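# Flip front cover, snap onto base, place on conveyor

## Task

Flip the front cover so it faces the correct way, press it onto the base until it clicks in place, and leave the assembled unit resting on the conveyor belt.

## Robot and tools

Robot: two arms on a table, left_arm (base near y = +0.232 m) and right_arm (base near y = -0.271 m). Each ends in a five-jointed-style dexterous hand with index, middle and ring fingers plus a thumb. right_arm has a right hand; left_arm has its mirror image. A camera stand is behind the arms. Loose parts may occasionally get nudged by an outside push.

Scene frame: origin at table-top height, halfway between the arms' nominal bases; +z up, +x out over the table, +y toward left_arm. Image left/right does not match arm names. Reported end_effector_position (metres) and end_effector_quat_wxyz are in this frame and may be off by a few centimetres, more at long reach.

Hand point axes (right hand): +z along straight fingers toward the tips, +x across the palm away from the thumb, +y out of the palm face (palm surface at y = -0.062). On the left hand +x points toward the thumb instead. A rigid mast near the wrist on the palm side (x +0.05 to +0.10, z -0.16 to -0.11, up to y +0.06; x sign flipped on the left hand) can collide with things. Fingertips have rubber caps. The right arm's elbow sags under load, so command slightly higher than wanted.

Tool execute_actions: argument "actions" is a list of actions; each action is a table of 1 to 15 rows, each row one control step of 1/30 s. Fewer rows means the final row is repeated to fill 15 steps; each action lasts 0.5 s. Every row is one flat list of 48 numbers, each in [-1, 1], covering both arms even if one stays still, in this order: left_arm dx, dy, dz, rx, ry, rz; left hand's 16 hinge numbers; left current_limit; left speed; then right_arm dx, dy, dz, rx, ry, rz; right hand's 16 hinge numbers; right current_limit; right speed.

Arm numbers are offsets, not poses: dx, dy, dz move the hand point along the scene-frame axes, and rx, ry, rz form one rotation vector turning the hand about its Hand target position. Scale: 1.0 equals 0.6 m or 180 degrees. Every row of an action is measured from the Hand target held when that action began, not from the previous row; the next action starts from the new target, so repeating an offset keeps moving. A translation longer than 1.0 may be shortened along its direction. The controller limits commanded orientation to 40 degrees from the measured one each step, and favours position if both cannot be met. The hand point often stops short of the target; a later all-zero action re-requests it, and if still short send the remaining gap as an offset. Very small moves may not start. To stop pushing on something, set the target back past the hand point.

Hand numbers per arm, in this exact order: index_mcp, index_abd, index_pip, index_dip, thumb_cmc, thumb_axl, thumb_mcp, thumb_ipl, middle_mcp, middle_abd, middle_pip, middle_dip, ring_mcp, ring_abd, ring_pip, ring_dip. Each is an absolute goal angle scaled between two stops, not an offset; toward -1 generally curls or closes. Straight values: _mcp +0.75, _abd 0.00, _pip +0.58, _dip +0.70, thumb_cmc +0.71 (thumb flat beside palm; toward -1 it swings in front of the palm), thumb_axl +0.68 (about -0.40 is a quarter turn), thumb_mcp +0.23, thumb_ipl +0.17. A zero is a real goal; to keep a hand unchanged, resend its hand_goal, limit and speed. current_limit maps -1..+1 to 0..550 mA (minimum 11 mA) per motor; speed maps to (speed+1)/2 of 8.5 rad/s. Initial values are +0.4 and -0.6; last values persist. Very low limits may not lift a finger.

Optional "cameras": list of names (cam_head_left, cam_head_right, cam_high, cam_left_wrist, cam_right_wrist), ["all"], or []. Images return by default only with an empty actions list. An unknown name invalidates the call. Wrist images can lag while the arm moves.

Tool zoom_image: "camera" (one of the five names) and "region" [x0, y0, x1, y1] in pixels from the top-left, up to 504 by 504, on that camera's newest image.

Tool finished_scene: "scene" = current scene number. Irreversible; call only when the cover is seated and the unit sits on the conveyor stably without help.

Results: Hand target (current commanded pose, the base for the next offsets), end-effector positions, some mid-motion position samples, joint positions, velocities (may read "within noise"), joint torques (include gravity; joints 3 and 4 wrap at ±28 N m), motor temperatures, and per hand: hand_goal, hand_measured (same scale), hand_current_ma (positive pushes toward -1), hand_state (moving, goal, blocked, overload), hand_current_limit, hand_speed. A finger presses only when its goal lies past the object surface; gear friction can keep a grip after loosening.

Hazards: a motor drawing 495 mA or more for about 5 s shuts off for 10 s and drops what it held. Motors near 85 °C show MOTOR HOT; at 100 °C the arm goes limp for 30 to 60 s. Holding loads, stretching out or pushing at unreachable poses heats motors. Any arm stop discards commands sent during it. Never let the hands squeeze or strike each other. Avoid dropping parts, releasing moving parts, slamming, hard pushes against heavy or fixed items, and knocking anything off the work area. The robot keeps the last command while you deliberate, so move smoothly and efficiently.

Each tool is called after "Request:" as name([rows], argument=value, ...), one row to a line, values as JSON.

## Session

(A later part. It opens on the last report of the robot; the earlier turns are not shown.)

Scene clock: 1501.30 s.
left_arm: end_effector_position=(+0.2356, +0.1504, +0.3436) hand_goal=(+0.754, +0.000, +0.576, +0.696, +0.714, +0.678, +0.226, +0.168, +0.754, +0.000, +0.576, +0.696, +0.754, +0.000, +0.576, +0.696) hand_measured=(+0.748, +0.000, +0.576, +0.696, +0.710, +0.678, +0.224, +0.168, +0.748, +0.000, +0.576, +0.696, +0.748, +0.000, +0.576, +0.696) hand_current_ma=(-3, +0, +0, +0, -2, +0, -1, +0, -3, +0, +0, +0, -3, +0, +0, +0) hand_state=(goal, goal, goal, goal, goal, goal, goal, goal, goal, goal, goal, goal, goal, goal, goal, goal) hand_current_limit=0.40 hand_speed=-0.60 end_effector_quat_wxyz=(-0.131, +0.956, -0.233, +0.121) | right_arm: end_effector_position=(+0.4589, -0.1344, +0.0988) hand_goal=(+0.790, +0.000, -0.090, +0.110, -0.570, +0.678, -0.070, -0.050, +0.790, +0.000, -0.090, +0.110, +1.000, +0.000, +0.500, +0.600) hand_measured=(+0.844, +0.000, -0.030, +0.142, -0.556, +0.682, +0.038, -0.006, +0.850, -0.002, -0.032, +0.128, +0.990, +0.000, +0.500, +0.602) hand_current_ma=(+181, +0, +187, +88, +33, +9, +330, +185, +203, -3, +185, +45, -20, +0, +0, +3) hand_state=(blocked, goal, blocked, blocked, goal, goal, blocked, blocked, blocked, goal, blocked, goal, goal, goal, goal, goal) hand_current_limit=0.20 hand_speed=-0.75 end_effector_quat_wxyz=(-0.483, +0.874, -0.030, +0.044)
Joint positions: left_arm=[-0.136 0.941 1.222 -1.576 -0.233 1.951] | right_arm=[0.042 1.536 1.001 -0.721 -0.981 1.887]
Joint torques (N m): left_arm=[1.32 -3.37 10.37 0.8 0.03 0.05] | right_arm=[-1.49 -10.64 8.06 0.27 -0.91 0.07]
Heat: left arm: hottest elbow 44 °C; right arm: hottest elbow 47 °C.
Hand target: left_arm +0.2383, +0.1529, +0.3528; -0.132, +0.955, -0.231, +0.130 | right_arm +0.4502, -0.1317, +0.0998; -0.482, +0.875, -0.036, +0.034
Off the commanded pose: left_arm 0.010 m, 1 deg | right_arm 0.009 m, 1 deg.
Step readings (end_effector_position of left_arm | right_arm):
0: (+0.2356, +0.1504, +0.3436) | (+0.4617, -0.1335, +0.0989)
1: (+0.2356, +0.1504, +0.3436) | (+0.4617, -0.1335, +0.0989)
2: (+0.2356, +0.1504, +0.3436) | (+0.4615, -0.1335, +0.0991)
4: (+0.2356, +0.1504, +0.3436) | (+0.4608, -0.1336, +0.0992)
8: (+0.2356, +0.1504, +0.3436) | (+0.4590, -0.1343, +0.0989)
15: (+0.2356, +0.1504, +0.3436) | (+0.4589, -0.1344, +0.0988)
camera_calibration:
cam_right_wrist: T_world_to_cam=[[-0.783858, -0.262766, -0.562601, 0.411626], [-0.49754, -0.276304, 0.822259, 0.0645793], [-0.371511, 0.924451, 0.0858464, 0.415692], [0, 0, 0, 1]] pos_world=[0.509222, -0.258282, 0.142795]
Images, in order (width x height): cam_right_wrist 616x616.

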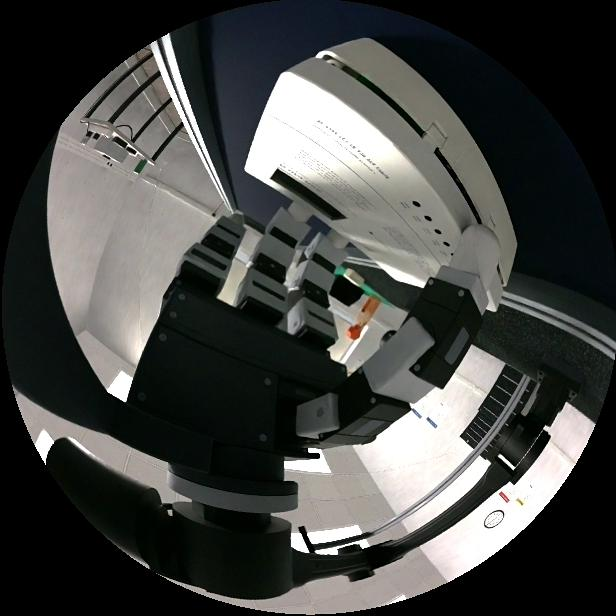

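Request:
execute_actions([
  [[0,0,0,0,0,0,0.754,0,0.576,0.696,0.714,0.678,0.226,0.168,0.754,0,0.576,0.696,0.754,0,0.576,0.696,0.4,-0.6,-0.005,0.002,-0.026,0,0,0,0.79,0.0,-0.09,0.11,-0.571,0.678,-0.07,-0.05,0.79,0,-0.09,0.11,1.0,0,0.5,0.6,0.2,-0.75]],
], cameras=["cam_right_wrist","cam_head_right"])

Request:
zoom_image(camera="cam_right_wrist", region=[310, 20, 540, 270])

Scene clock: 1506.60 s.
left_arm: end_effector_position=(+0.2356, +0.1504, +0.3436) hand_goal=(+0.754, +0.000, +0.576, +0.696, +0.714, +0.678, +0.226, +0.168, +0.754, +0.000, +0.576, +0.696, +0.754, +0.000, +0.576, +0.696) hand_measured=(+0.748, +0.000, +0.576, +0.696, +0.710, +0.678, +0.224, +0.168, +0.748, +0.000, +0.576, +0.696, +0.748, +0.000, +0.576, +0.696) hand_current_ma=(-3, +0, +0, +0, -2, +0, -1, +0, -3, +0, +0, +0, -3, +0, +0, +0) hand_state=(goal, goal, goal, goal, goal, goal, goal, goal, goal, goal, goal, goal, goal, goal, goal, goal) hand_current_limit=0.40 hand_speed=-0.60 end_effector_quat_wxyz=(-0.131, +0.956, -0.233, +0.121) | right_arm: end_effector_position=(+0.4581, -0.1323, +0.0963) hand_goal=(+0.790, +0.000, -0.090, +0.110, -0.570, +0.678, -0.070, -0.050, +0.790, +0.000, -0.090, +0.110, +1.000, +0.000, +0.500, +0.600) hand_measured=(+0.846, +0.000, -0.030, +0.128, -0.562, +0.682, +0.040, -0.006, +0.850, -0.002, -0.032, +0.130, +0.990, +0.000, +0.500, +0.602) hand_current_ma=(+190, +0, +187, +44, +14, +9, +330, +190, +203, -3, +183, +49, -20, +0, +0, +3) hand_state=(blocked, goal, blocked, goal, goal, goal, blocked, blocked, blocked, goal, blocked, blocked, goal, goal, goal, goal) hand_current_limit=0.20 hand_speed=-0.75 end_effector_quat_wxyz=(-0.486, +0.872, -0.029, +0.047)
Joint positions: left_arm=[-0.136 0.941 1.222 -1.576 -0.233 1.951] | right_arm=[0.045 1.535 0.989 -0.697 -0.985 1.896]
Joint torques (N m): left_arm=[1.32 -3.37 10.39 0.8 0.03 0.05] | right_arm=[-1.44 -9.29 6.46 1.24 -0.72 0]
Heat: left arm: hottest elbow 44 °C; right arm: hottest elbow 47 °C.
Hand target: left_arm +0.2383, +0.1529, +0.3528; -0.132, +0.955, -0.231, +0.130 | right_arm +0.4472, -0.1305, +0.0842; -0.482, +0.875, -0.036, +0.034
Off the commanded pose: left_arm 0.010 m, 1 deg | right_arm 0.016 m, 2 deg.
Step readings (end_effector_position of left_arm | right_arm):
0: (+0.2356, +0.1504, +0.3436) | (+0.4589, -0.1344, +0.0988)
1: (+0.2356, +0.1504, +0.3436) | (+0.4589, -0.1344, +0.0988)
2: (+0.2356, +0.1504, +0.3436) | (+0.4587, -0.1342, +0.0987)
4: (+0.2356, +0.1504, +0.3436) | (+0.4586, -0.1339, +0.0978)
8: (+0.2356, +0.1504, +0.3436) | (+0.4582, -0.1325, +0.0963)
15: (+0.2356, +0.1504, +0.3436) | (+0.4581, -0.1324, +0.0963)
camera_calibration:
cam_right_wrist: T_world_to_cam=[[-0.781065, -0.258517, -0.568424, 0.409982], [-0.502254, -0.280814, 0.817854, 0.0687099], [-0.37105, 0.92429, 0.0894933, 0.413134], [0, 0, 0, 1]] pos_world=[0.508026, -0.256574, 0.139876]
Images, in order (width x height): cam_head_right 504x504, cam_right_wrist 616x616.

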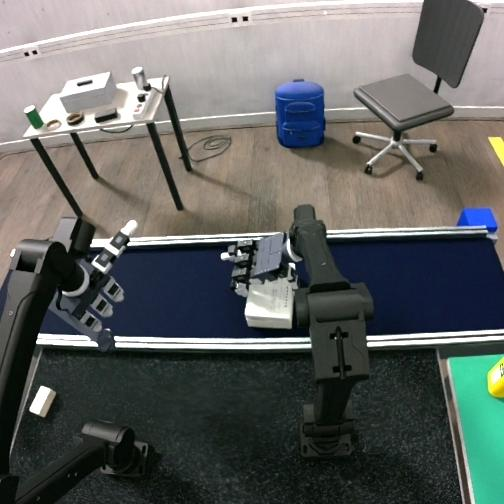

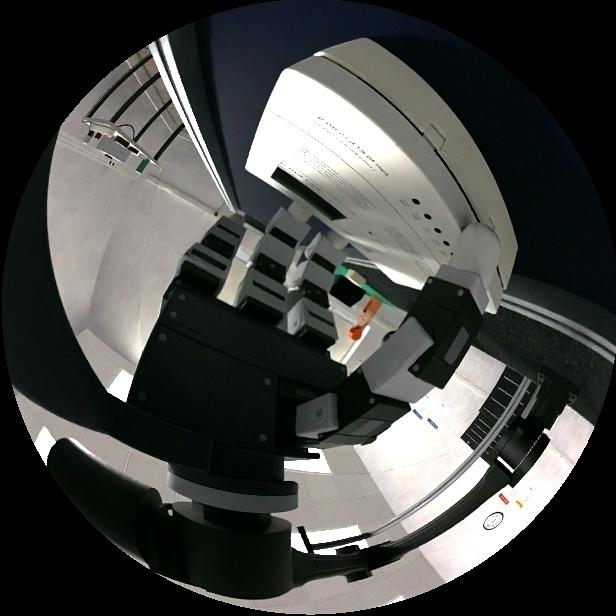

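Scaled by 2.016 from the camera's 616x616 image, which has a finer 880x880 frame.

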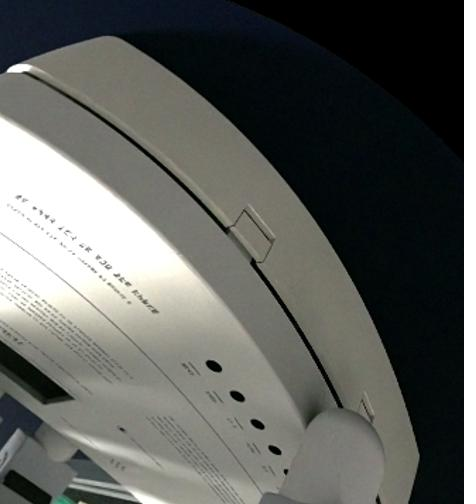

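Request:
zoom_image(camera="cam_head_right", region=[230, 260, 310, 340])

Scaled by 6.300.

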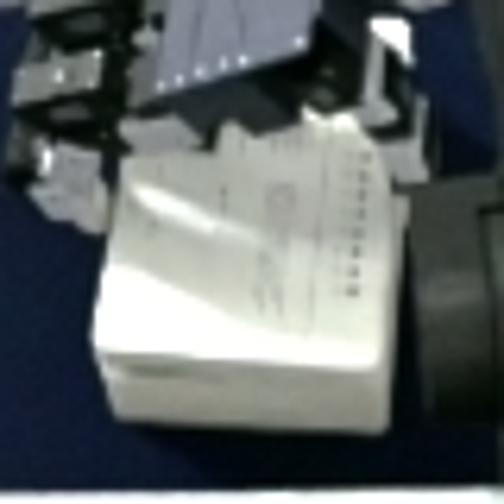

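Request:
execute_actions([
  [[0,0,0,0,0,0,0.754,0,0.576,0.696,0.714,0.678,0.226,0.168,0.754,0,0.576,0.696,0.754,0,0.576,0.696,0.4,-0.6,0,0,0.012,0,0,0,0.85,0.0,-0.03,0.14,-0.571,0.678,0.03,-0.01,0.85,0,-0.03,0.14,1.0,0,0.5,0.6,0.1,-0.8]],
  [[0,0,0,0,0,0,0.754,0,0.576,0.696,0.714,0.678,0.226,0.168,0.754,0,0.576,0.696,0.754,0,0.576,0.696,0.4,-0.6,0,0,0.0,0,0,0,0.96,0.0,0.025,0.19,-0.571,0.678,0.2247,-0.1027,0.96,0,0.025,0.19,1.0,0,0.5,0.6,0.1,-0.75]],
  [[0,0,0,0,0,0,0.754,0,0.576,0.696,0.714,0.678,0.226,0.168,0.754,0,0.576,0.696,0.754,0,0.576,0.696,0.4,-0.6,0.01,0,0.05,0,0,0,0.96,0.0,0.025,0.19,-0.571,0.678,0.2247,-0.1027,0.96,0,0.025,0.19,1.0,0,0.5,0.6,0.1,-0.75]],
  [[0,0,0,0,0,0,0.754,0,0.576,0.696,0.714,0.678,0.226,0.168,0.754,0,0.576,0.696,0.754,0,0.576,0.696,0.4,-0.6,0.01,0,0.07,0,0,0,0.96,0.0,0.025,0.19,-0.571,0.678,0.2247,-0.1027,0.96,0,0.025,0.19,1.0,0,0.5,0.6,0.1,-0.75]],
], cameras=["cam_right_wrist","cam_head_right","cam_high"])

Request:
zoom_image(camera="cam_right_wrist", region=[220, 10, 600, 310])

Request:
zoom_image(camera="cam_head_right", region=[230, 260, 310, 340])

Request:
zoom_image(camera="cam_high", region=[160, 150, 290, 280])

Scene clock: 1523.63 s.
left_arm: end_effector_position=(+0.2356, +0.1504, +0.3436) hand_goal=(+0.754, +0.000, +0.576, +0.696, +0.714, +0.678, +0.226, +0.168, +0.754, +0.000, +0.576, +0.696, +0.754, +0.000, +0.576, +0.696) hand_measured=(+0.748, +0.000, +0.576, +0.696, +0.710, +0.678, +0.224, +0.168, +0.748, +0.000, +0.576, +0.696, +0.748, +0.000, +0.576, +0.696) hand_current_ma=(-3, +0, +0, +0, -2, +0, -1, +0, -3, +0, +0, +0, -3, +0, +0, +0) hand_state=(goal, goal, goal, goal, goal, goal, goal, goal, goal, goal, goal, goal, goal, goal, goal, goal) hand_current_limit=0.40 hand_speed=-0.60 end_effector_quat_wxyz=(-0.131, +0.956, -0.233, +0.121) | right_arm: end_effector_position=(+0.4435, -0.1341, +0.1473) hand_goal=(+0.960, +0.000, +0.026, +0.190, -0.570, +0.678, +0.224, -0.102, +0.960, +0.000, +0.026, +0.190, +1.000, +0.000, +0.500, +0.600) hand_measured=(+0.940, +0.000, +0.020, +0.188, -0.568, +0.680, +0.218, -0.100, +0.942, -0.002, +0.022, +0.188, +0.990, +0.000, +0.500, +0.602) hand_current_ma=(-50, +0, -10, -4, +2, +4, -12, +4, -43, -3, -8, -4, -20, +0, +0, +3) hand_state=(goal, goal, goal, goal, goal, goal, goal, goal, goal, goal, goal, goal, goal, goal, goal, goal) hand_current_limit=0.10 hand_speed=-0.75 end_effector_quat_wxyz=(-0.481, +0.875, -0.045, +0.022)
Joint positions: left_arm=[-0.136 0.941 1.222 -1.576 -0.233 1.951] | right_arm=[0.045 1.465 1.066 -0.9 -0.98 1.9]
Joint torques (N m): left_arm=[1.32 -3.43 10.39 0.8 0.03 0.05] | right_arm=[-1.61 -8.88 13.71 0.35 -0.94 -0.04]
Heat: left arm: hottest elbow 44 °C; right arm: hottest elbow 47 °C.
Hand target: left_arm +0.2383, +0.1529, +0.3528; -0.132, +0.955, -0.231, +0.130 | right_arm +0.4592, -0.1305, +0.1633; -0.482, +0.875, -0.036, +0.034
Off the commanded pose: left_arm 0.010 m, 1 deg | right_arm 0.023 m, 2 deg.
Step readings (end_effector_position of left_arm | right_arm):
0: (+0.2356, +0.1504, +0.3436) | (+0.4581, -0.1323, +0.0963)
1: (+0.2356, +0.1504, +0.3436) | (+0.4581, -0.1323, +0.0963)
2: (+0.2356, +0.1504, +0.3436) | (+0.4581, -0.1323, +0.0965)
4: (+0.2356, +0.1504, +0.3436) | (+0.4582, -0.1325, +0.0964)
8: (+0.2356, +0.1504, +0.3436) | (+0.4583, -0.1328, +0.0962)
15: (+0.2356, +0.1504, +0.3436) | (+0.4583, -0.1328, +0.0962)
16: (+0.2356, +0.1504, +0.3436) | (+0.4583, -0.1328, +0.0962)
17: (+0.2356, +0.1504, +0.3436) | (+0.4583, -0.1329, +0.0961)
19: (+0.2356, +0.1504, +0.3436) | (+0.4583, -0.1330, +0.0961)
23: (+0.2356, +0.1504, +0.3436) | (+0.4583, -0.1328, +0.0961)
30: (+0.2356, +0.1504, +0.3436) | (+0.4583, -0.1328, +0.0961)
31: (+0.2356, +0.1504, +0.3436) | (+0.4581, -0.1328, +0.0960)
32: (+0.2356, +0.1504, +0.3436) | (+0.4563, -0.1330, +0.0961)
34: (+0.2356, +0.1504, +0.3436) | (+0.4508, -0.1334, +0.0971)
38: (+0.2356, +0.1504, +0.3436) | (+0.4431, -0.1340, +0.1019)
45: (+0.2356, +0.1504, +0.3436) | (+0.4399, -0.1343, +0.1050)
46: (+0.2356, +0.1504, +0.3436) | (+0.4395, -0.1343, +0.1049)
47: (+0.2356, +0.1504, +0.3436) | (+0.4380, -0.1345, +0.1061)
49: (+0.2356, +0.1504, +0.3436) | (+0.4344, -0.1348, +0.1106)
53: (+0.2356, +0.1504, +0.3436) | (+0.4372, -0.1346, +0.1299)
60: (+0.2356, +0.1504, +0.3436) | (+0.4450, -0.1339, +0.1474)
camera_calibration:
cam_right_wrist: T_world_to_cam=[[-0.81384, -0.260897, -0.519228, 0.43411], [-0.454121, -0.27193, 0.848427, -0.0054025], [-0.362546, 0.926276, 0.102829, 0.399322], [0, 0, 0, 1]] pos_world=[0.495615, -0.258094, 0.188924]
Images, in order (width x height): cam_head_right 504x504, cam_high 504x504, cam_right_wrist 616x616.

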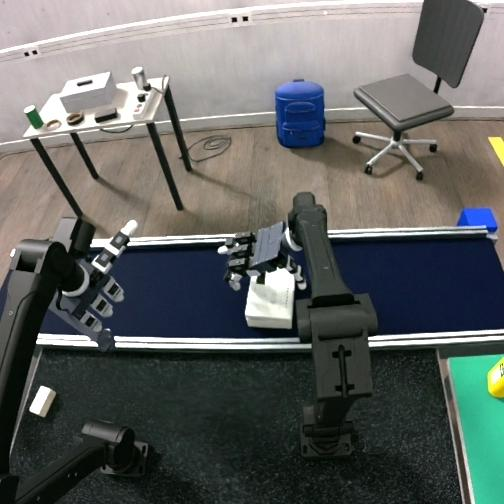

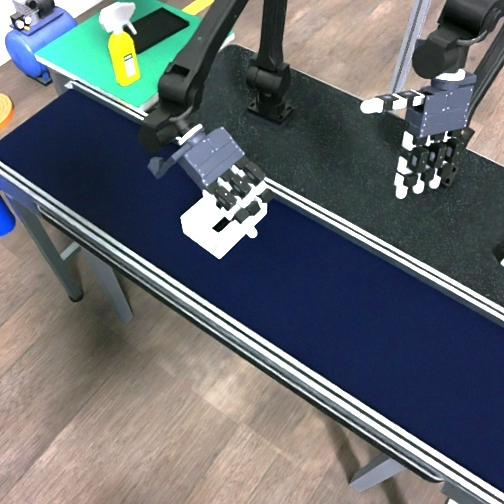

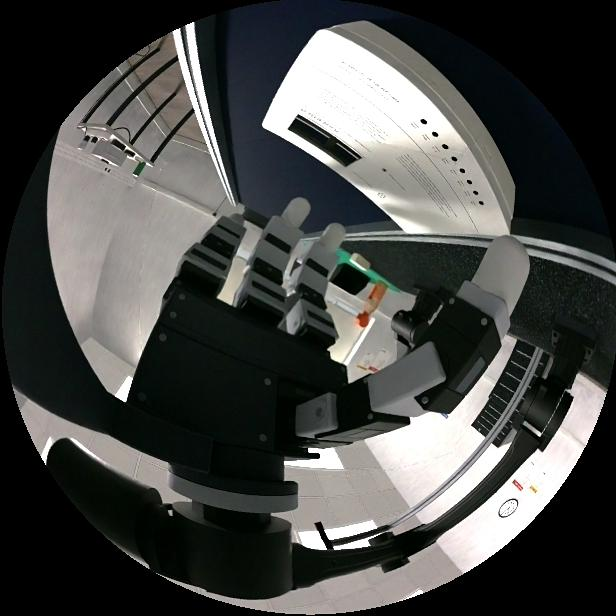

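Scaled by 1.326 from the camera's 616x616 image, which has a finer 880x880 frame.

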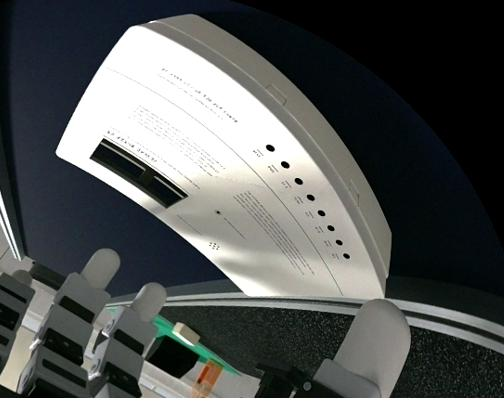

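Scaled by 6.300.

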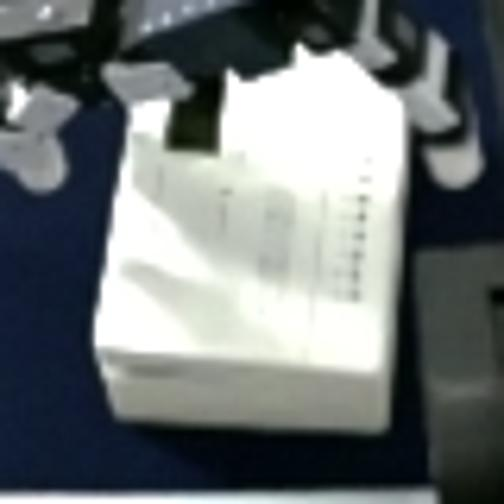

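Scaled by 3.877.

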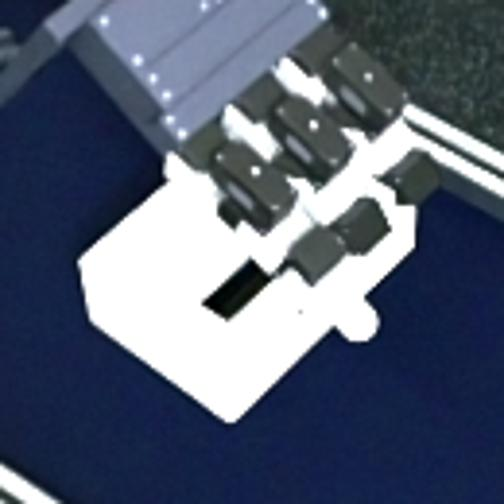

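Request:
execute_actions([
  [[0,0,0,0,0,0,0.754,0,0.576,0.696,0.714,0.678,0.226,0.168,0.754,0,0.576,0.696,0.754,0,0.576,0.696,0.4,-0.6,0,0,0.04,0,0,0,0.96,0,0.025,0.19,-0.571,0.678,0.2247,-0.1027,0.96,0,0.025,0.19,1.0,0,0.5,0.6,0.1,-0.75]],
  [[0,0,0,0,0,0,0.754,0,0.576,0.696,0.714,0.678,0.226,0.168,0.754,0,0.576,0.696,0.754,0,0.576,0.696,0.4,-0.6,-0.04,0.03,0.02,0,0,0,-0.07,0,-0.88,-0.17,0.71,0.678,0.2247,0.1,-0.07,0,-0.88,-0.17,-0.07,0,-0.88,-0.17,0.4,-0.5]],
], cameras=["all"])

Scene clock: 1564.70 s.
left_arm: end_effector_position=(+0.2356, +0.1504, +0.3436) hand_goal=(+0.754, +0.000, +0.576, +0.696, +0.714, +0.678, +0.226, +0.168, +0.754, +0.000, +0.576, +0.696, +0.754, +0.000, +0.576, +0.696) hand_measured=(+0.748, +0.000, +0.576, +0.696, +0.710, +0.678, +0.224, +0.168, +0.748, +0.000, +0.576, +0.696, +0.748, +0.000, +0.576, +0.696) hand_current_ma=(-3, +0, +0, +0, -2, +0, -1, +0, -3, +0, +0, +0, -3, +0, +0, +0) hand_state=(goal, goal, goal, goal, goal, goal, goal, goal, goal, goal, goal, goal, goal, goal, goal, goal) hand_current_limit=0.40 hand_speed=-0.60 end_effector_quat_wxyz=(-0.131, +0.956, -0.233, +0.121) | right_arm: end_effector_position=(+0.4302, -0.1136, +0.1971) hand_goal=(-0.070, +0.000, -0.880, -0.170, +0.710, +0.678, +0.224, +0.100, -0.070, +0.000, -0.880, -0.170, -0.070, +0.000, -0.880, -0.170) hand_measured=(-0.064, +0.000, -0.872, -0.166, +0.692, +0.680, +0.218, +0.096, -0.066, -0.002, -0.874, -0.168, -0.066, +0.000, -0.874, -0.168) hand_current_ma=(+10, +0, +15, +5, -42, +3, -12, -7, +9, -3, +12, +4, +8, +0, +12, +4) hand_state=(goal, goal, goal, goal, goal, goal, goal, goal, goal, goal, goal, goal, goal, goal, goal, goal) hand_current_limit=0.40 hand_speed=-0.50 end_effector_quat_wxyz=(-0.482, +0.875, -0.035, +0.029)
Joint positions: left_arm=[-0.136 0.941 1.222 -1.576 -0.233 1.951] | right_arm=[0.098 1.372 1.104 -0.95 -0.965 1.972]
Joint torques (N m): left_arm=[1.32 -3.37 10.39 0.81 0.03 0.04] | right_arm=[-1.96 -8.06 10.61 1.28 -0.68 0.1]
Heat: left arm: hottest elbow 44 °C; right arm: hottest elbow 51 °C.
Hand target: left_arm +0.2383, +0.1529, +0.3528; -0.132, +0.955, -0.231, +0.130 | right_arm +0.4351, -0.1125, +0.1993; -0.482, +0.875, -0.036, +0.034
Off the commanded pose: left_arm 0.010 m, 1 deg | right_arm 0.006 m, 1 deg.
Step readings (end_effector_position of left_arm | right_arm):
0: (+0.2356, +0.1504, +0.3436) | (+0.4435, -0.1341, +0.1473)
1: (+0.2356, +0.1504, +0.3436) | (+0.4433, -0.1341, +0.1473)
2: (+0.2356, +0.1504, +0.3436) | (+0.4423, -0.1342, +0.1478)
4: (+0.2356, +0.1504, +0.3436) | (+0.4402, -0.1343, +0.1496)
8: (+0.2356, +0.1504, +0.3436) | (+0.4407, -0.1343, +0.1573)
15: (+0.2356, +0.1504, +0.3436) | (+0.4429, -0.1341, +0.1652)
16: (+0.2356, +0.1504, +0.3436) | (+0.4428, -0.1341, +0.1654)
17: (+0.2356, +0.1504, +0.3436) | (+0.4423, -0.1335, +0.1663)
19: (+0.2356, +0.1504, +0.3436) | (+0.4402, -0.1306, +0.1703)
23: (+0.2356, +0.1504, +0.3436) | (+0.4343, -0.1193, +0.1873)
30: (+0.2356, +0.1504, +0.3436) | (+0.4306, -0.1136, +0.1970)
camera_calibration:
cam_left_wrist: T_world_to_cam=[[-0.378524, 0.924155, 0.0515522, -0.0971998], [0.411397, 0.118088, 0.903774, -0.464374], [0.82914, 0.363308, -0.424894, 0.0261386], [0, 0, 0, 1]] pos_world=[0.132577, 0.135169, 0.435807]
cam_right_wrist: T_world_to_cam=[[-0.799989, -0.268369, -0.536653, 0.45103], [-0.469352, -0.277305, 0.838338, -0.0401732], [-0.373801, 0.92254, 0.0958813, 0.376221], [0, 0, 0, 1]] pos_world=[0.482595, -0.237177, 0.239653]

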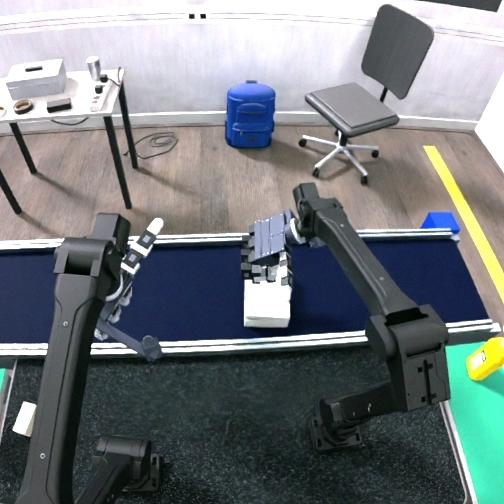

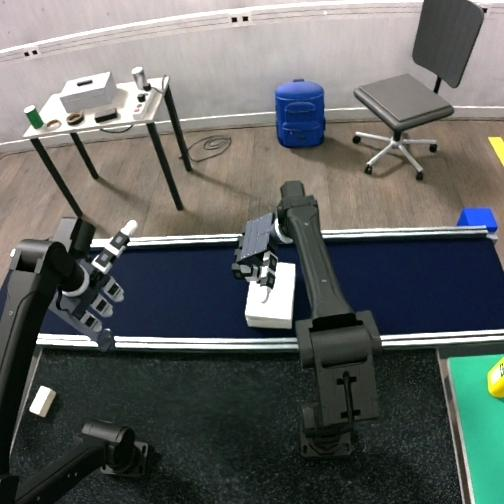

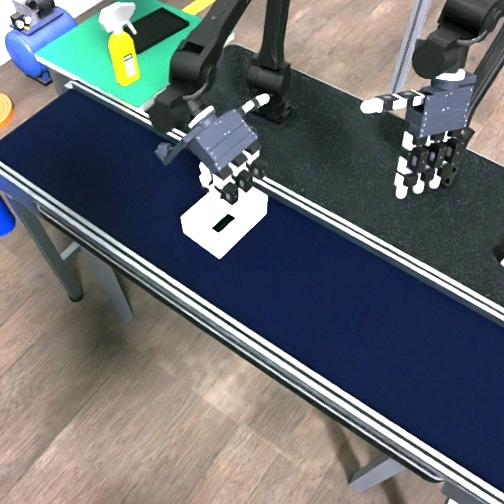

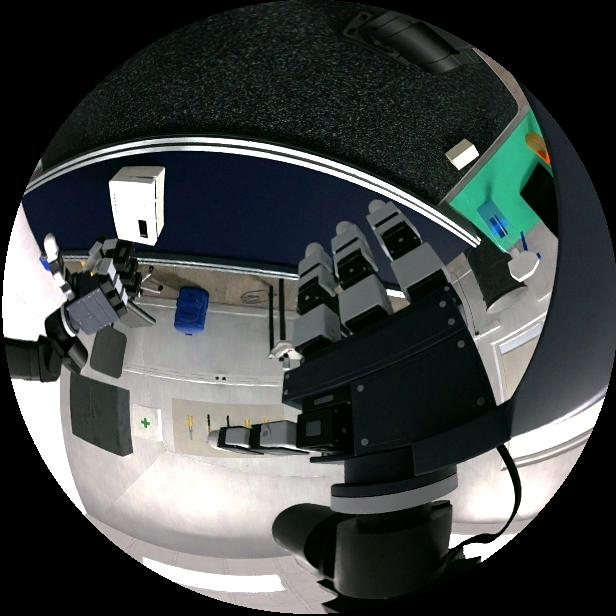

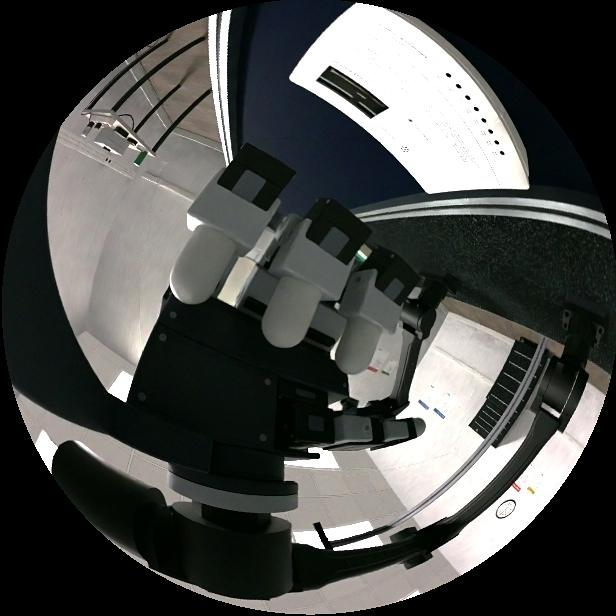

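Request:
zoom_image(camera="cam_left_wrist", region=[80, 140, 200, 260])

Request:
zoom_image(camera="cam_right_wrist", region=[250, 0, 550, 210])

Request:
zoom_image(camera="cam_head_right", region=[230, 250, 310, 340])

Request:
zoom_image(camera="cam_high", region=[170, 170, 280, 270])

Scaled by 4.200 from the camera's 616x616 image, which has a finer 880x880 frame.

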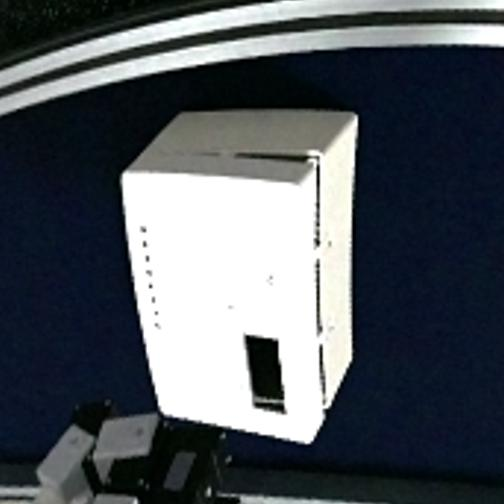

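Scaled by 1.680 from the camera's 616x616 image, which has a finer 880x880 frame.

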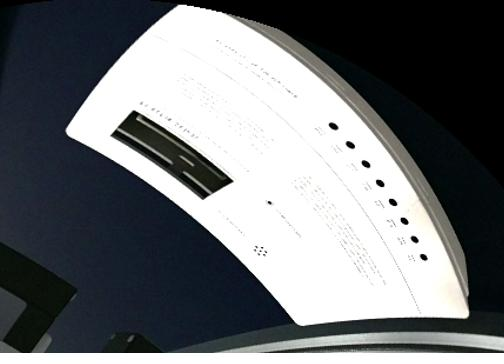

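Scaled by 5.600.

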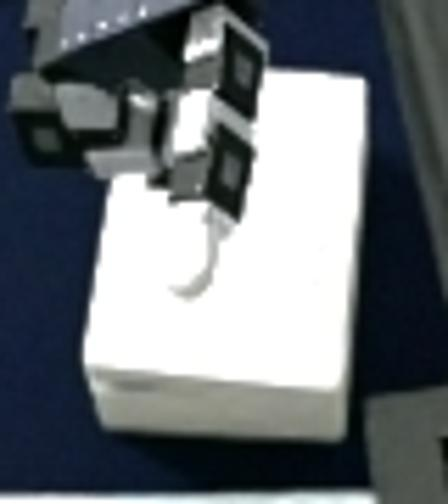

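Scaled by 4.582.

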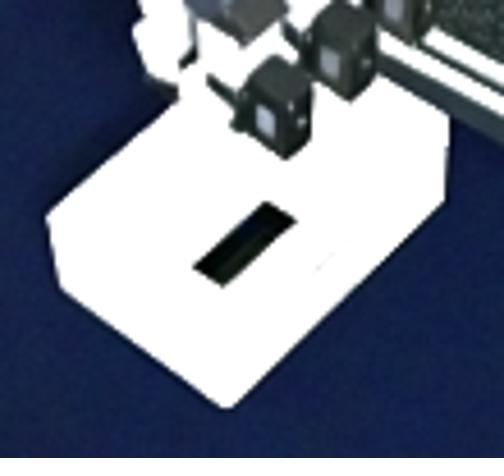

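Request:
execute_actions([
  [[0,0,0,0,0,0,0.754,0,0.576,0.696,0.714,0.678,0.226,0.168,0.754,0,0.576,0.696,0.754,0,0.576,0.696,0.4,-0.6,-0.02,0.027,-0.08,0,0,0,-0.07,0,-0.9,-0.17,0.71,0.678,0.2247,0.1,-0.07,0,-0.9,-0.17,-0.07,0,-0.9,-0.17,0.4,-0.5]],
  [[0,0,0,0,0,0,0.754,0,0.576,0.696,0.714,0.678,0.226,0.168,0.754,0,0.576,0.696,0.754,0,0.576,0.696,0.4,-0.6,0,0,-0.03,0,0,0,-0.07,0,-0.9,-0.17,0.71,0.678,0.2247,0.1,-0.07,0,-0.9,-0.17,-0.07,0,-0.9,-0.17,0.4,-0.5]],
], cameras=["cam_head_right","cam_left_wrist","cam_high","cam_right_wrist"])

Scene clock: 1581.77 s.
left_arm: end_effector_position=(+0.2356, +0.1504, +0.3436) hand_goal=(+0.754, +0.000, +0.576, +0.696, +0.714, +0.678, +0.226, +0.168, +0.754, +0.000, +0.576, +0.696, +0.754, +0.000, +0.576, +0.696) hand_measured=(+0.748, +0.000, +0.576, +0.696, +0.710, +0.678, +0.224, +0.168, +0.748, +0.000, +0.576, +0.696, +0.748, +0.000, +0.576, +0.696) hand_current_ma=(-3, +0, +0, +0, -2, +0, -1, +0, -3, +0, +0, +0, -3, +0, +0, +0) hand_state=(goal, goal, goal, goal, goal, goal, goal, goal, goal, goal, goal, goal, goal, goal, goal, goal) hand_current_limit=0.40 hand_speed=-0.60 end_effector_quat_wxyz=(-0.131, +0.956, -0.233, +0.121) | right_arm: end_effector_position=(+0.4273, -0.0971, +0.1453) hand_goal=(-0.070, +0.000, -0.900, -0.170, +0.710, +0.678, +0.224, +0.100, -0.070, +0.000, -0.900, -0.170, -0.070, +0.000, -0.900, -0.170) hand_measured=(-0.066, +0.000, -0.892, -0.166, +0.694, +0.680, +0.218, +0.096, -0.066, -0.002, -0.894, -0.168, -0.066, +0.000, -0.894, -0.168) hand_current_ma=(+9, +0, +15, +5, -37, +3, -12, -7, +7, -3, +12, +4, +7, +0, +11, +4) hand_state=(goal, goal, goal, goal, goal, goal, goal, goal, goal, goal, goal, goal, goal, goal, goal, goal) hand_current_limit=0.40 hand_speed=-0.50 end_effector_quat_wxyz=(-0.485, +0.873, -0.028, +0.045)
Joint positions: left_arm=[-0.136 0.941 1.222 -1.576 -0.233 1.951] | right_arm=[0.14 1.39 0.969 -0.704 -0.948 2.042]
Joint torques (N m): left_arm=[1.26 -3.37 10.37 0.8 0.03 0.05] | right_arm=[-1.79 -6.95 8.17 1.42 -0.63 0.09]
Heat: left arm: hottest elbow 44 °C; right arm: hottest elbow 50 °C.
Hand target: left_arm +0.2383, +0.1529, +0.3528; -0.132, +0.955, -0.231, +0.130 | right_arm +0.4232, -0.0963, +0.1335; -0.482, +0.875, -0.036, +0.034
Off the commanded pose: left_arm 0.010 m, 1 deg | right_arm 0.013 m, 2 deg.
Step readings (end_effector_position of left_arm | right_arm):
0: (+0.2356, +0.1504, +0.3436) | (+0.4302, -0.1136, +0.1971)
1: (+0.2356, +0.1504, +0.3436) | (+0.4307, -0.1135, +0.1972)
2: (+0.2356, +0.1504, +0.3436) | (+0.4324, -0.1126, +0.1962)
4: (+0.2356, +0.1504, +0.3436) | (+0.4363, -0.1099, +0.1891)
8: (+0.2356, +0.1504, +0.3436) | (+0.4276, -0.1039, +0.1683)
15: (+0.2356, +0.1504, +0.3436) | (+0.4261, -0.0975, +0.1619)
16: (+0.2356, +0.1504, +0.3436) | (+0.4266, -0.0974, +0.1619)
17: (+0.2356, +0.1504, +0.3436) | (+0.4272, -0.0972, +0.1614)
19: (+0.2356, +0.1504, +0.3436) | (+0.4285, -0.0970, +0.1591)
23: (+0.2356, +0.1504, +0.3436) | (+0.4269, -0.0972, +0.1508)
30: (+0.2356, +0.1504, +0.3436) | (+0.4270, -0.0972, +0.1452)
camera_calibration:
cam_left_wrist: T_world_to_cam=[[-0.378524, 0.924155, 0.0515522, -0.0971998], [0.411397, 0.118088, 0.903774, -0.464374], [0.82914, 0.363308, -0.424894, 0.0261386], [0, 0, 0, 1]] pos_world=[0.132577, 0.135169, 0.435807]
cam_right_wrist: T_world_to_cam=[[-0.780887, -0.263719, -0.566275, 0.42202], [-0.499501, -0.280758, 0.819557, 0.0217267], [-0.375119, 0.922837, 0.0875124, 0.366659], [0, 0, 0, 1]] pos_world=[0.477943, -0.220971, 0.189086]
Images, in order (width x height): cam_head_right 504x504, cam_high 504x504, cam_left_wrist 616x616, cam_right_wrist 616x616.

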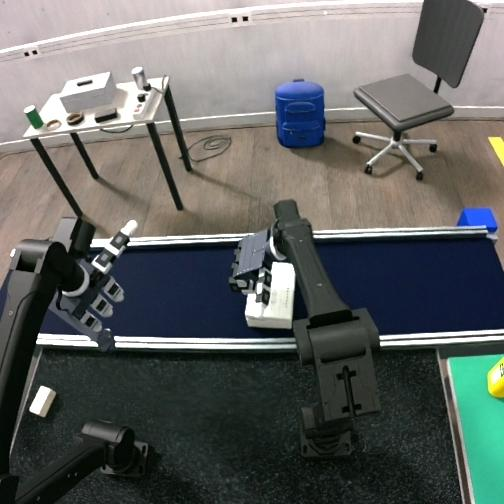

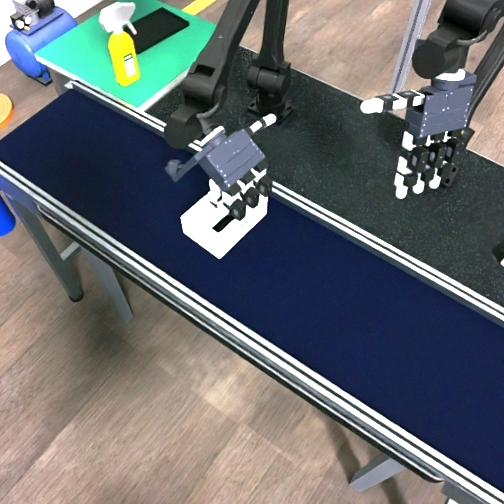

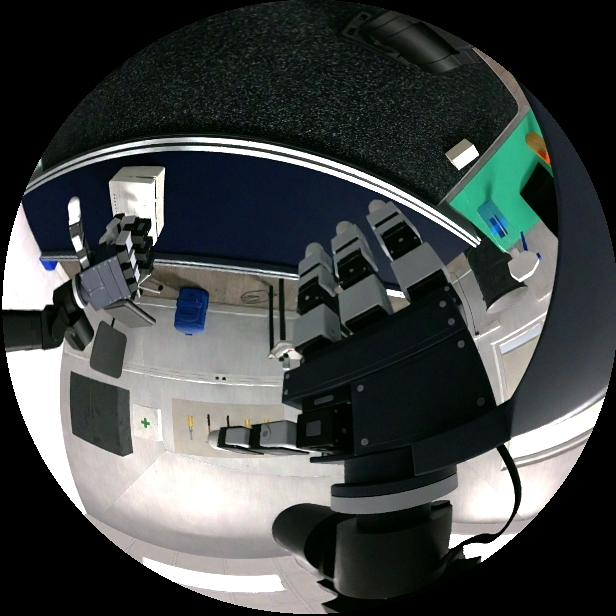

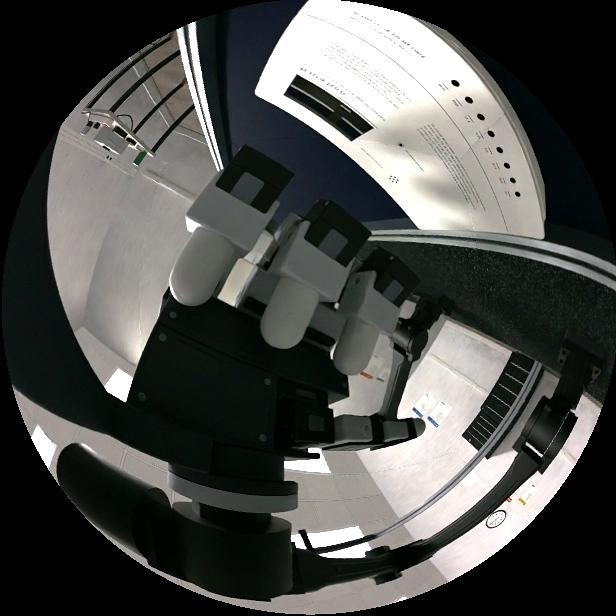

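Request:
zoom_image(camera="cam_high", region=[160, 110, 290, 270])

Request:
zoom_image(camera="cam_left_wrist", region=[50, 150, 180, 310])

Request:
zoom_image(camera="cam_head_right", region=[220, 220, 320, 340])

Scaled by 3.150.

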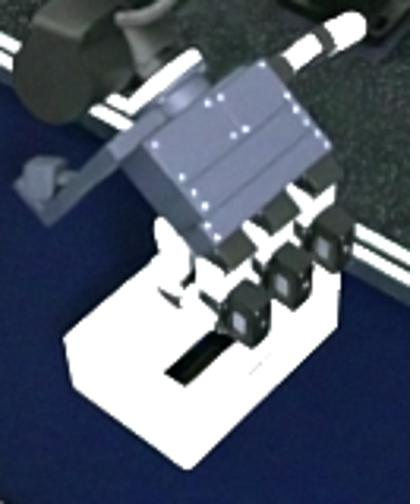

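Scaled by 3.150 from the camera's 616x616 image, which has a finer 880x880 frame.

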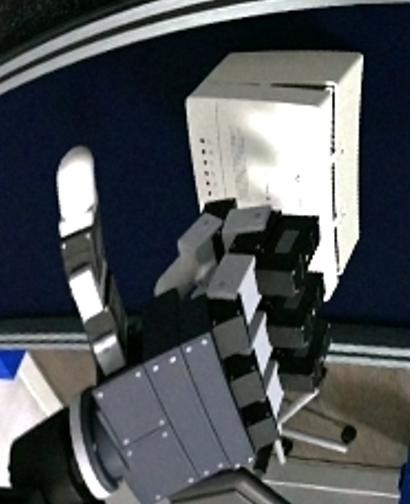

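Scaled by 4.200.

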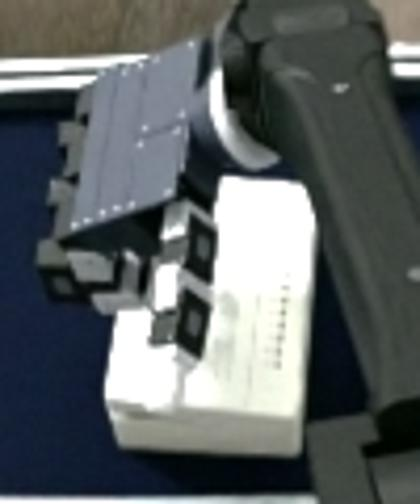

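Request:
execute_actions([
  [[0,0,0,0,0,0,0.754,0,0.576,0.696,0.714,0.678,0.226,0.168,0.754,0,0.576,0.696,0.754,0,0.576,0.696,0.4,-0.6,0,0,-0.05,0,0,0,-0.07,0,-0.9,-0.17,0.71,0.678,0.2247,0.1,-0.07,0,-0.9,-0.17,-0.07,0,-0.9,-0.17,0.6,-0.5]],
  [[0,0,0,0,0,0,0.754,0,0.576,0.696,0.714,0.678,0.226,0.168,0.754,0,0.576,0.696,0.754,0,0.576,0.696,0.4,-0.6,0,0,-0.015,0,0,0,-0.07,0,-0.9,-0.17,0.71,0.678,0.2247,0.1,-0.07,0,-0.9,-0.17,-0.07,0,-0.9,-0.17,0.6,-0.5]],
], cameras=["cam_head_right","cam_left_wrist","cam_high","cam_right_wrist"])

Request:
zoom_image(camera="cam_left_wrist", region=[50, 150, 180, 310])

Request:
zoom_image(camera="cam_head_right", region=[220, 220, 320, 340])

Request:
zoom_image(camera="cam_high", region=[160, 130, 290, 270])

Scene clock: 1594.03 s.
left_arm: end_effector_position=(+0.2356, +0.1504, +0.3436) hand_goal=(+0.754, +0.000, +0.576, +0.696, +0.714, +0.678, +0.226, +0.168, +0.754, +0.000, +0.576, +0.696, +0.754, +0.000, +0.576, +0.696) hand_measured=(+0.748, +0.000, +0.576, +0.696, +0.710, +0.678, +0.224, +0.168, +0.748, +0.000, +0.576, +0.696, +0.748, +0.000, +0.576, +0.696) hand_current_ma=(-3, +0, +0, +0, -2, +0, -1, +0, -3, +0, +0, +0, -3, +0, +0, +0) hand_state=(goal, goal, goal, goal, goal, goal, goal, goal, goal, goal, goal, goal, goal, goal, goal, goal) hand_current_limit=0.40 hand_speed=-0.60 end_effector_quat_wxyz=(-0.131, +0.956, -0.233, +0.121) | right_arm: end_effector_position=(+0.4287, -0.0969, +0.1070) hand_goal=(-0.070, +0.000, -0.900, -0.170, +0.710, +0.678, +0.224, +0.100, -0.070, +0.000, -0.900, -0.170, -0.070, +0.000, -0.900, -0.170) hand_measured=(-0.066, +0.000, -0.892, -0.166, +0.694, +0.680, +0.218, +0.096, -0.066, -0.002, -0.894, -0.168, -0.066, +0.000, -0.894, -0.168) hand_current_ma=(+9, +0, +15, +5, -37, +3, -12, -7, +7, -3, +11, +4, +7, +0, +11, +4) hand_state=(goal, goal, goal, goal, goal, goal, goal, goal, goal, goal, goal, goal, goal, goal, goal, goal) hand_current_limit=0.60 hand_speed=-0.50 end_effector_quat_wxyz=(-0.485, +0.873, -0.027, +0.046)
Joint positions: left_arm=[-0.136 0.941 1.222 -1.576 -0.233 1.951] | right_arm=[0.14 1.443 0.91 -0.59 -0.948 2.042]
Joint torques (N m): left_arm=[1.26 -3.37 10.39 0.79 0.03 0.05] | right_arm=[-1.79 -7.06 7.61 1.44 -0.64 0.09]
Heat: left arm: hottest elbow 44 °C; right arm: hottest elbow 50 °C.
Hand target: left_arm +0.2383, +0.1529, +0.3528; -0.132, +0.955, -0.231, +0.130 | right_arm +0.4231, -0.0963, +0.0943; -0.482, +0.875, -0.036, +0.034
Off the commanded pose: left_arm 0.010 m, 1 deg | right_arm 0.014 m, 2 deg.
Step readings (end_effector_position of left_arm | right_arm):
0: (+0.2356, +0.1504, +0.3436) | (+0.4273, -0.0971, +0.1453)
1: (+0.2356, +0.1504, +0.3436) | (+0.4274, -0.0971, +0.1451)
2: (+0.2356, +0.1504, +0.3436) | (+0.4282, -0.0969, +0.1440)
4: (+0.2356, +0.1504, +0.3436) | (+0.4294, -0.0967, +0.1393)
8: (+0.2356, +0.1504, +0.3436) | (+0.4261, -0.0973, +0.1224)
15: (+0.2356, +0.1504, +0.3436) | (+0.4262, -0.0974, +0.1127)
16: (+0.2356, +0.1504, +0.3436) | (+0.4266, -0.0973, +0.1128)
17: (+0.2356, +0.1504, +0.3436) | (+0.4273, -0.0972, +0.1129)
19: (+0.2356, +0.1504, +0.3436) | (+0.4292, -0.0968, +0.1130)
23: (+0.2356, +0.1504, +0.3436) | (+0.4297, -0.0967, +0.1106)
30: (+0.2356, +0.1504, +0.3436) | (+0.4284, -0.0970, +0.1069)
camera_calibration:
cam_left_wrist: T_world_to_cam=[[-0.378524, 0.924155, 0.0515522, -0.0971998], [0.411397, 0.118088, 0.903774, -0.464374], [0.82914, 0.363308, -0.424894, 0.0261386], [0, 0, 0, 1]] pos_world=[0.132577, 0.135169, 0.435807]
cam_right_wrist: T_world_to_cam=[[-0.779889, -0.263353, -0.567819, 0.40119], [-0.501193, -0.28067, 0.818554, 0.0546414], [-0.374938, 0.922968, 0.0869009, 0.370395], [0, 0, 0, 1]] pos_world=[0.479145, -0.220872, 0.150889]
Images, in order (width x height): cam_head_right 504x504, cam_high 504x504, cam_left_wrist 616x616, cam_right_wrist 616x616.

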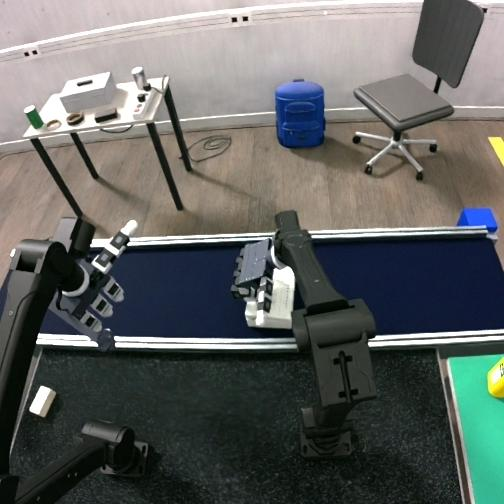

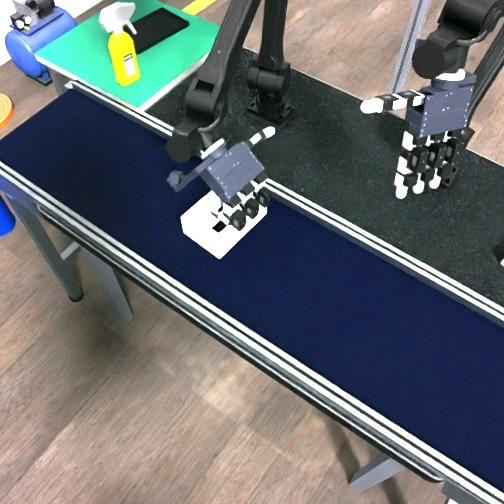

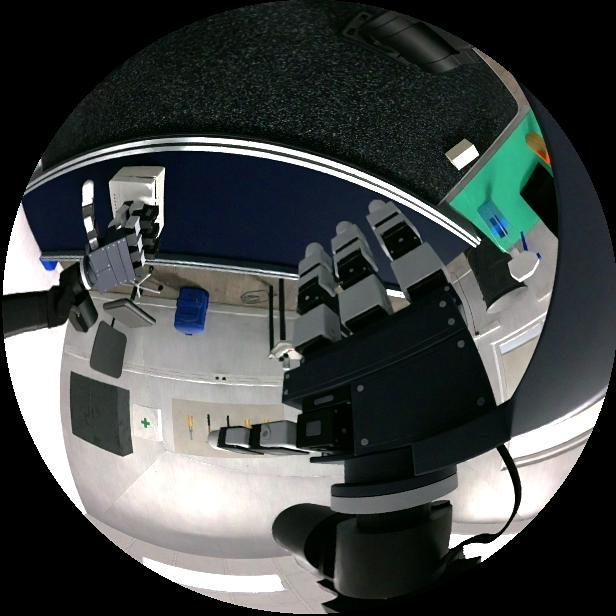

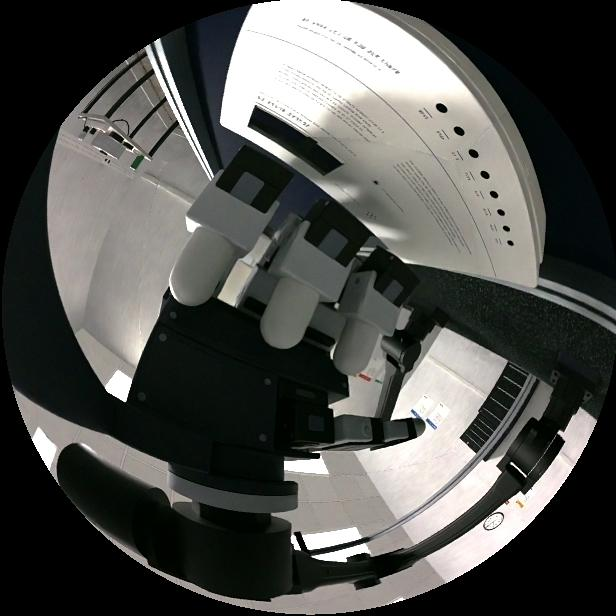

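Scaled by 3.150 from the camera's 616x616 image, which has a finer 880x880 frame.

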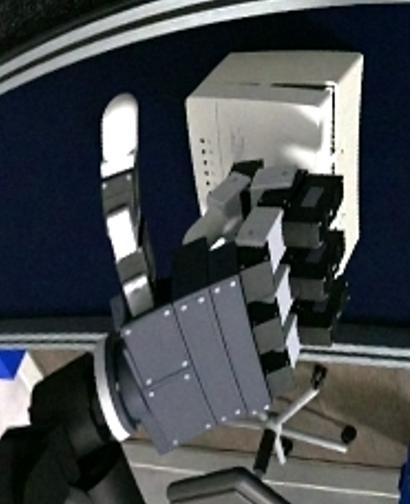

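Scaled by 4.200.

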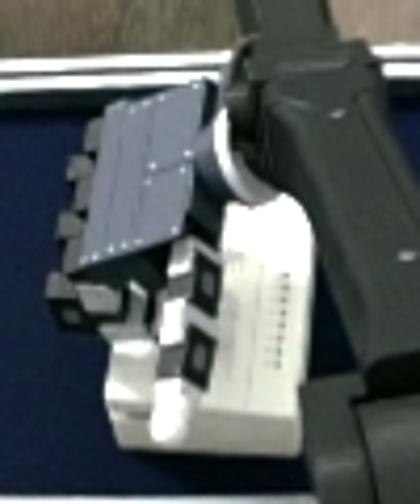

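Scaled by 3.600.

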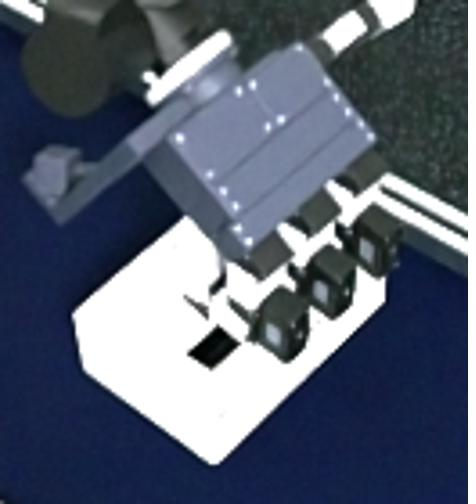

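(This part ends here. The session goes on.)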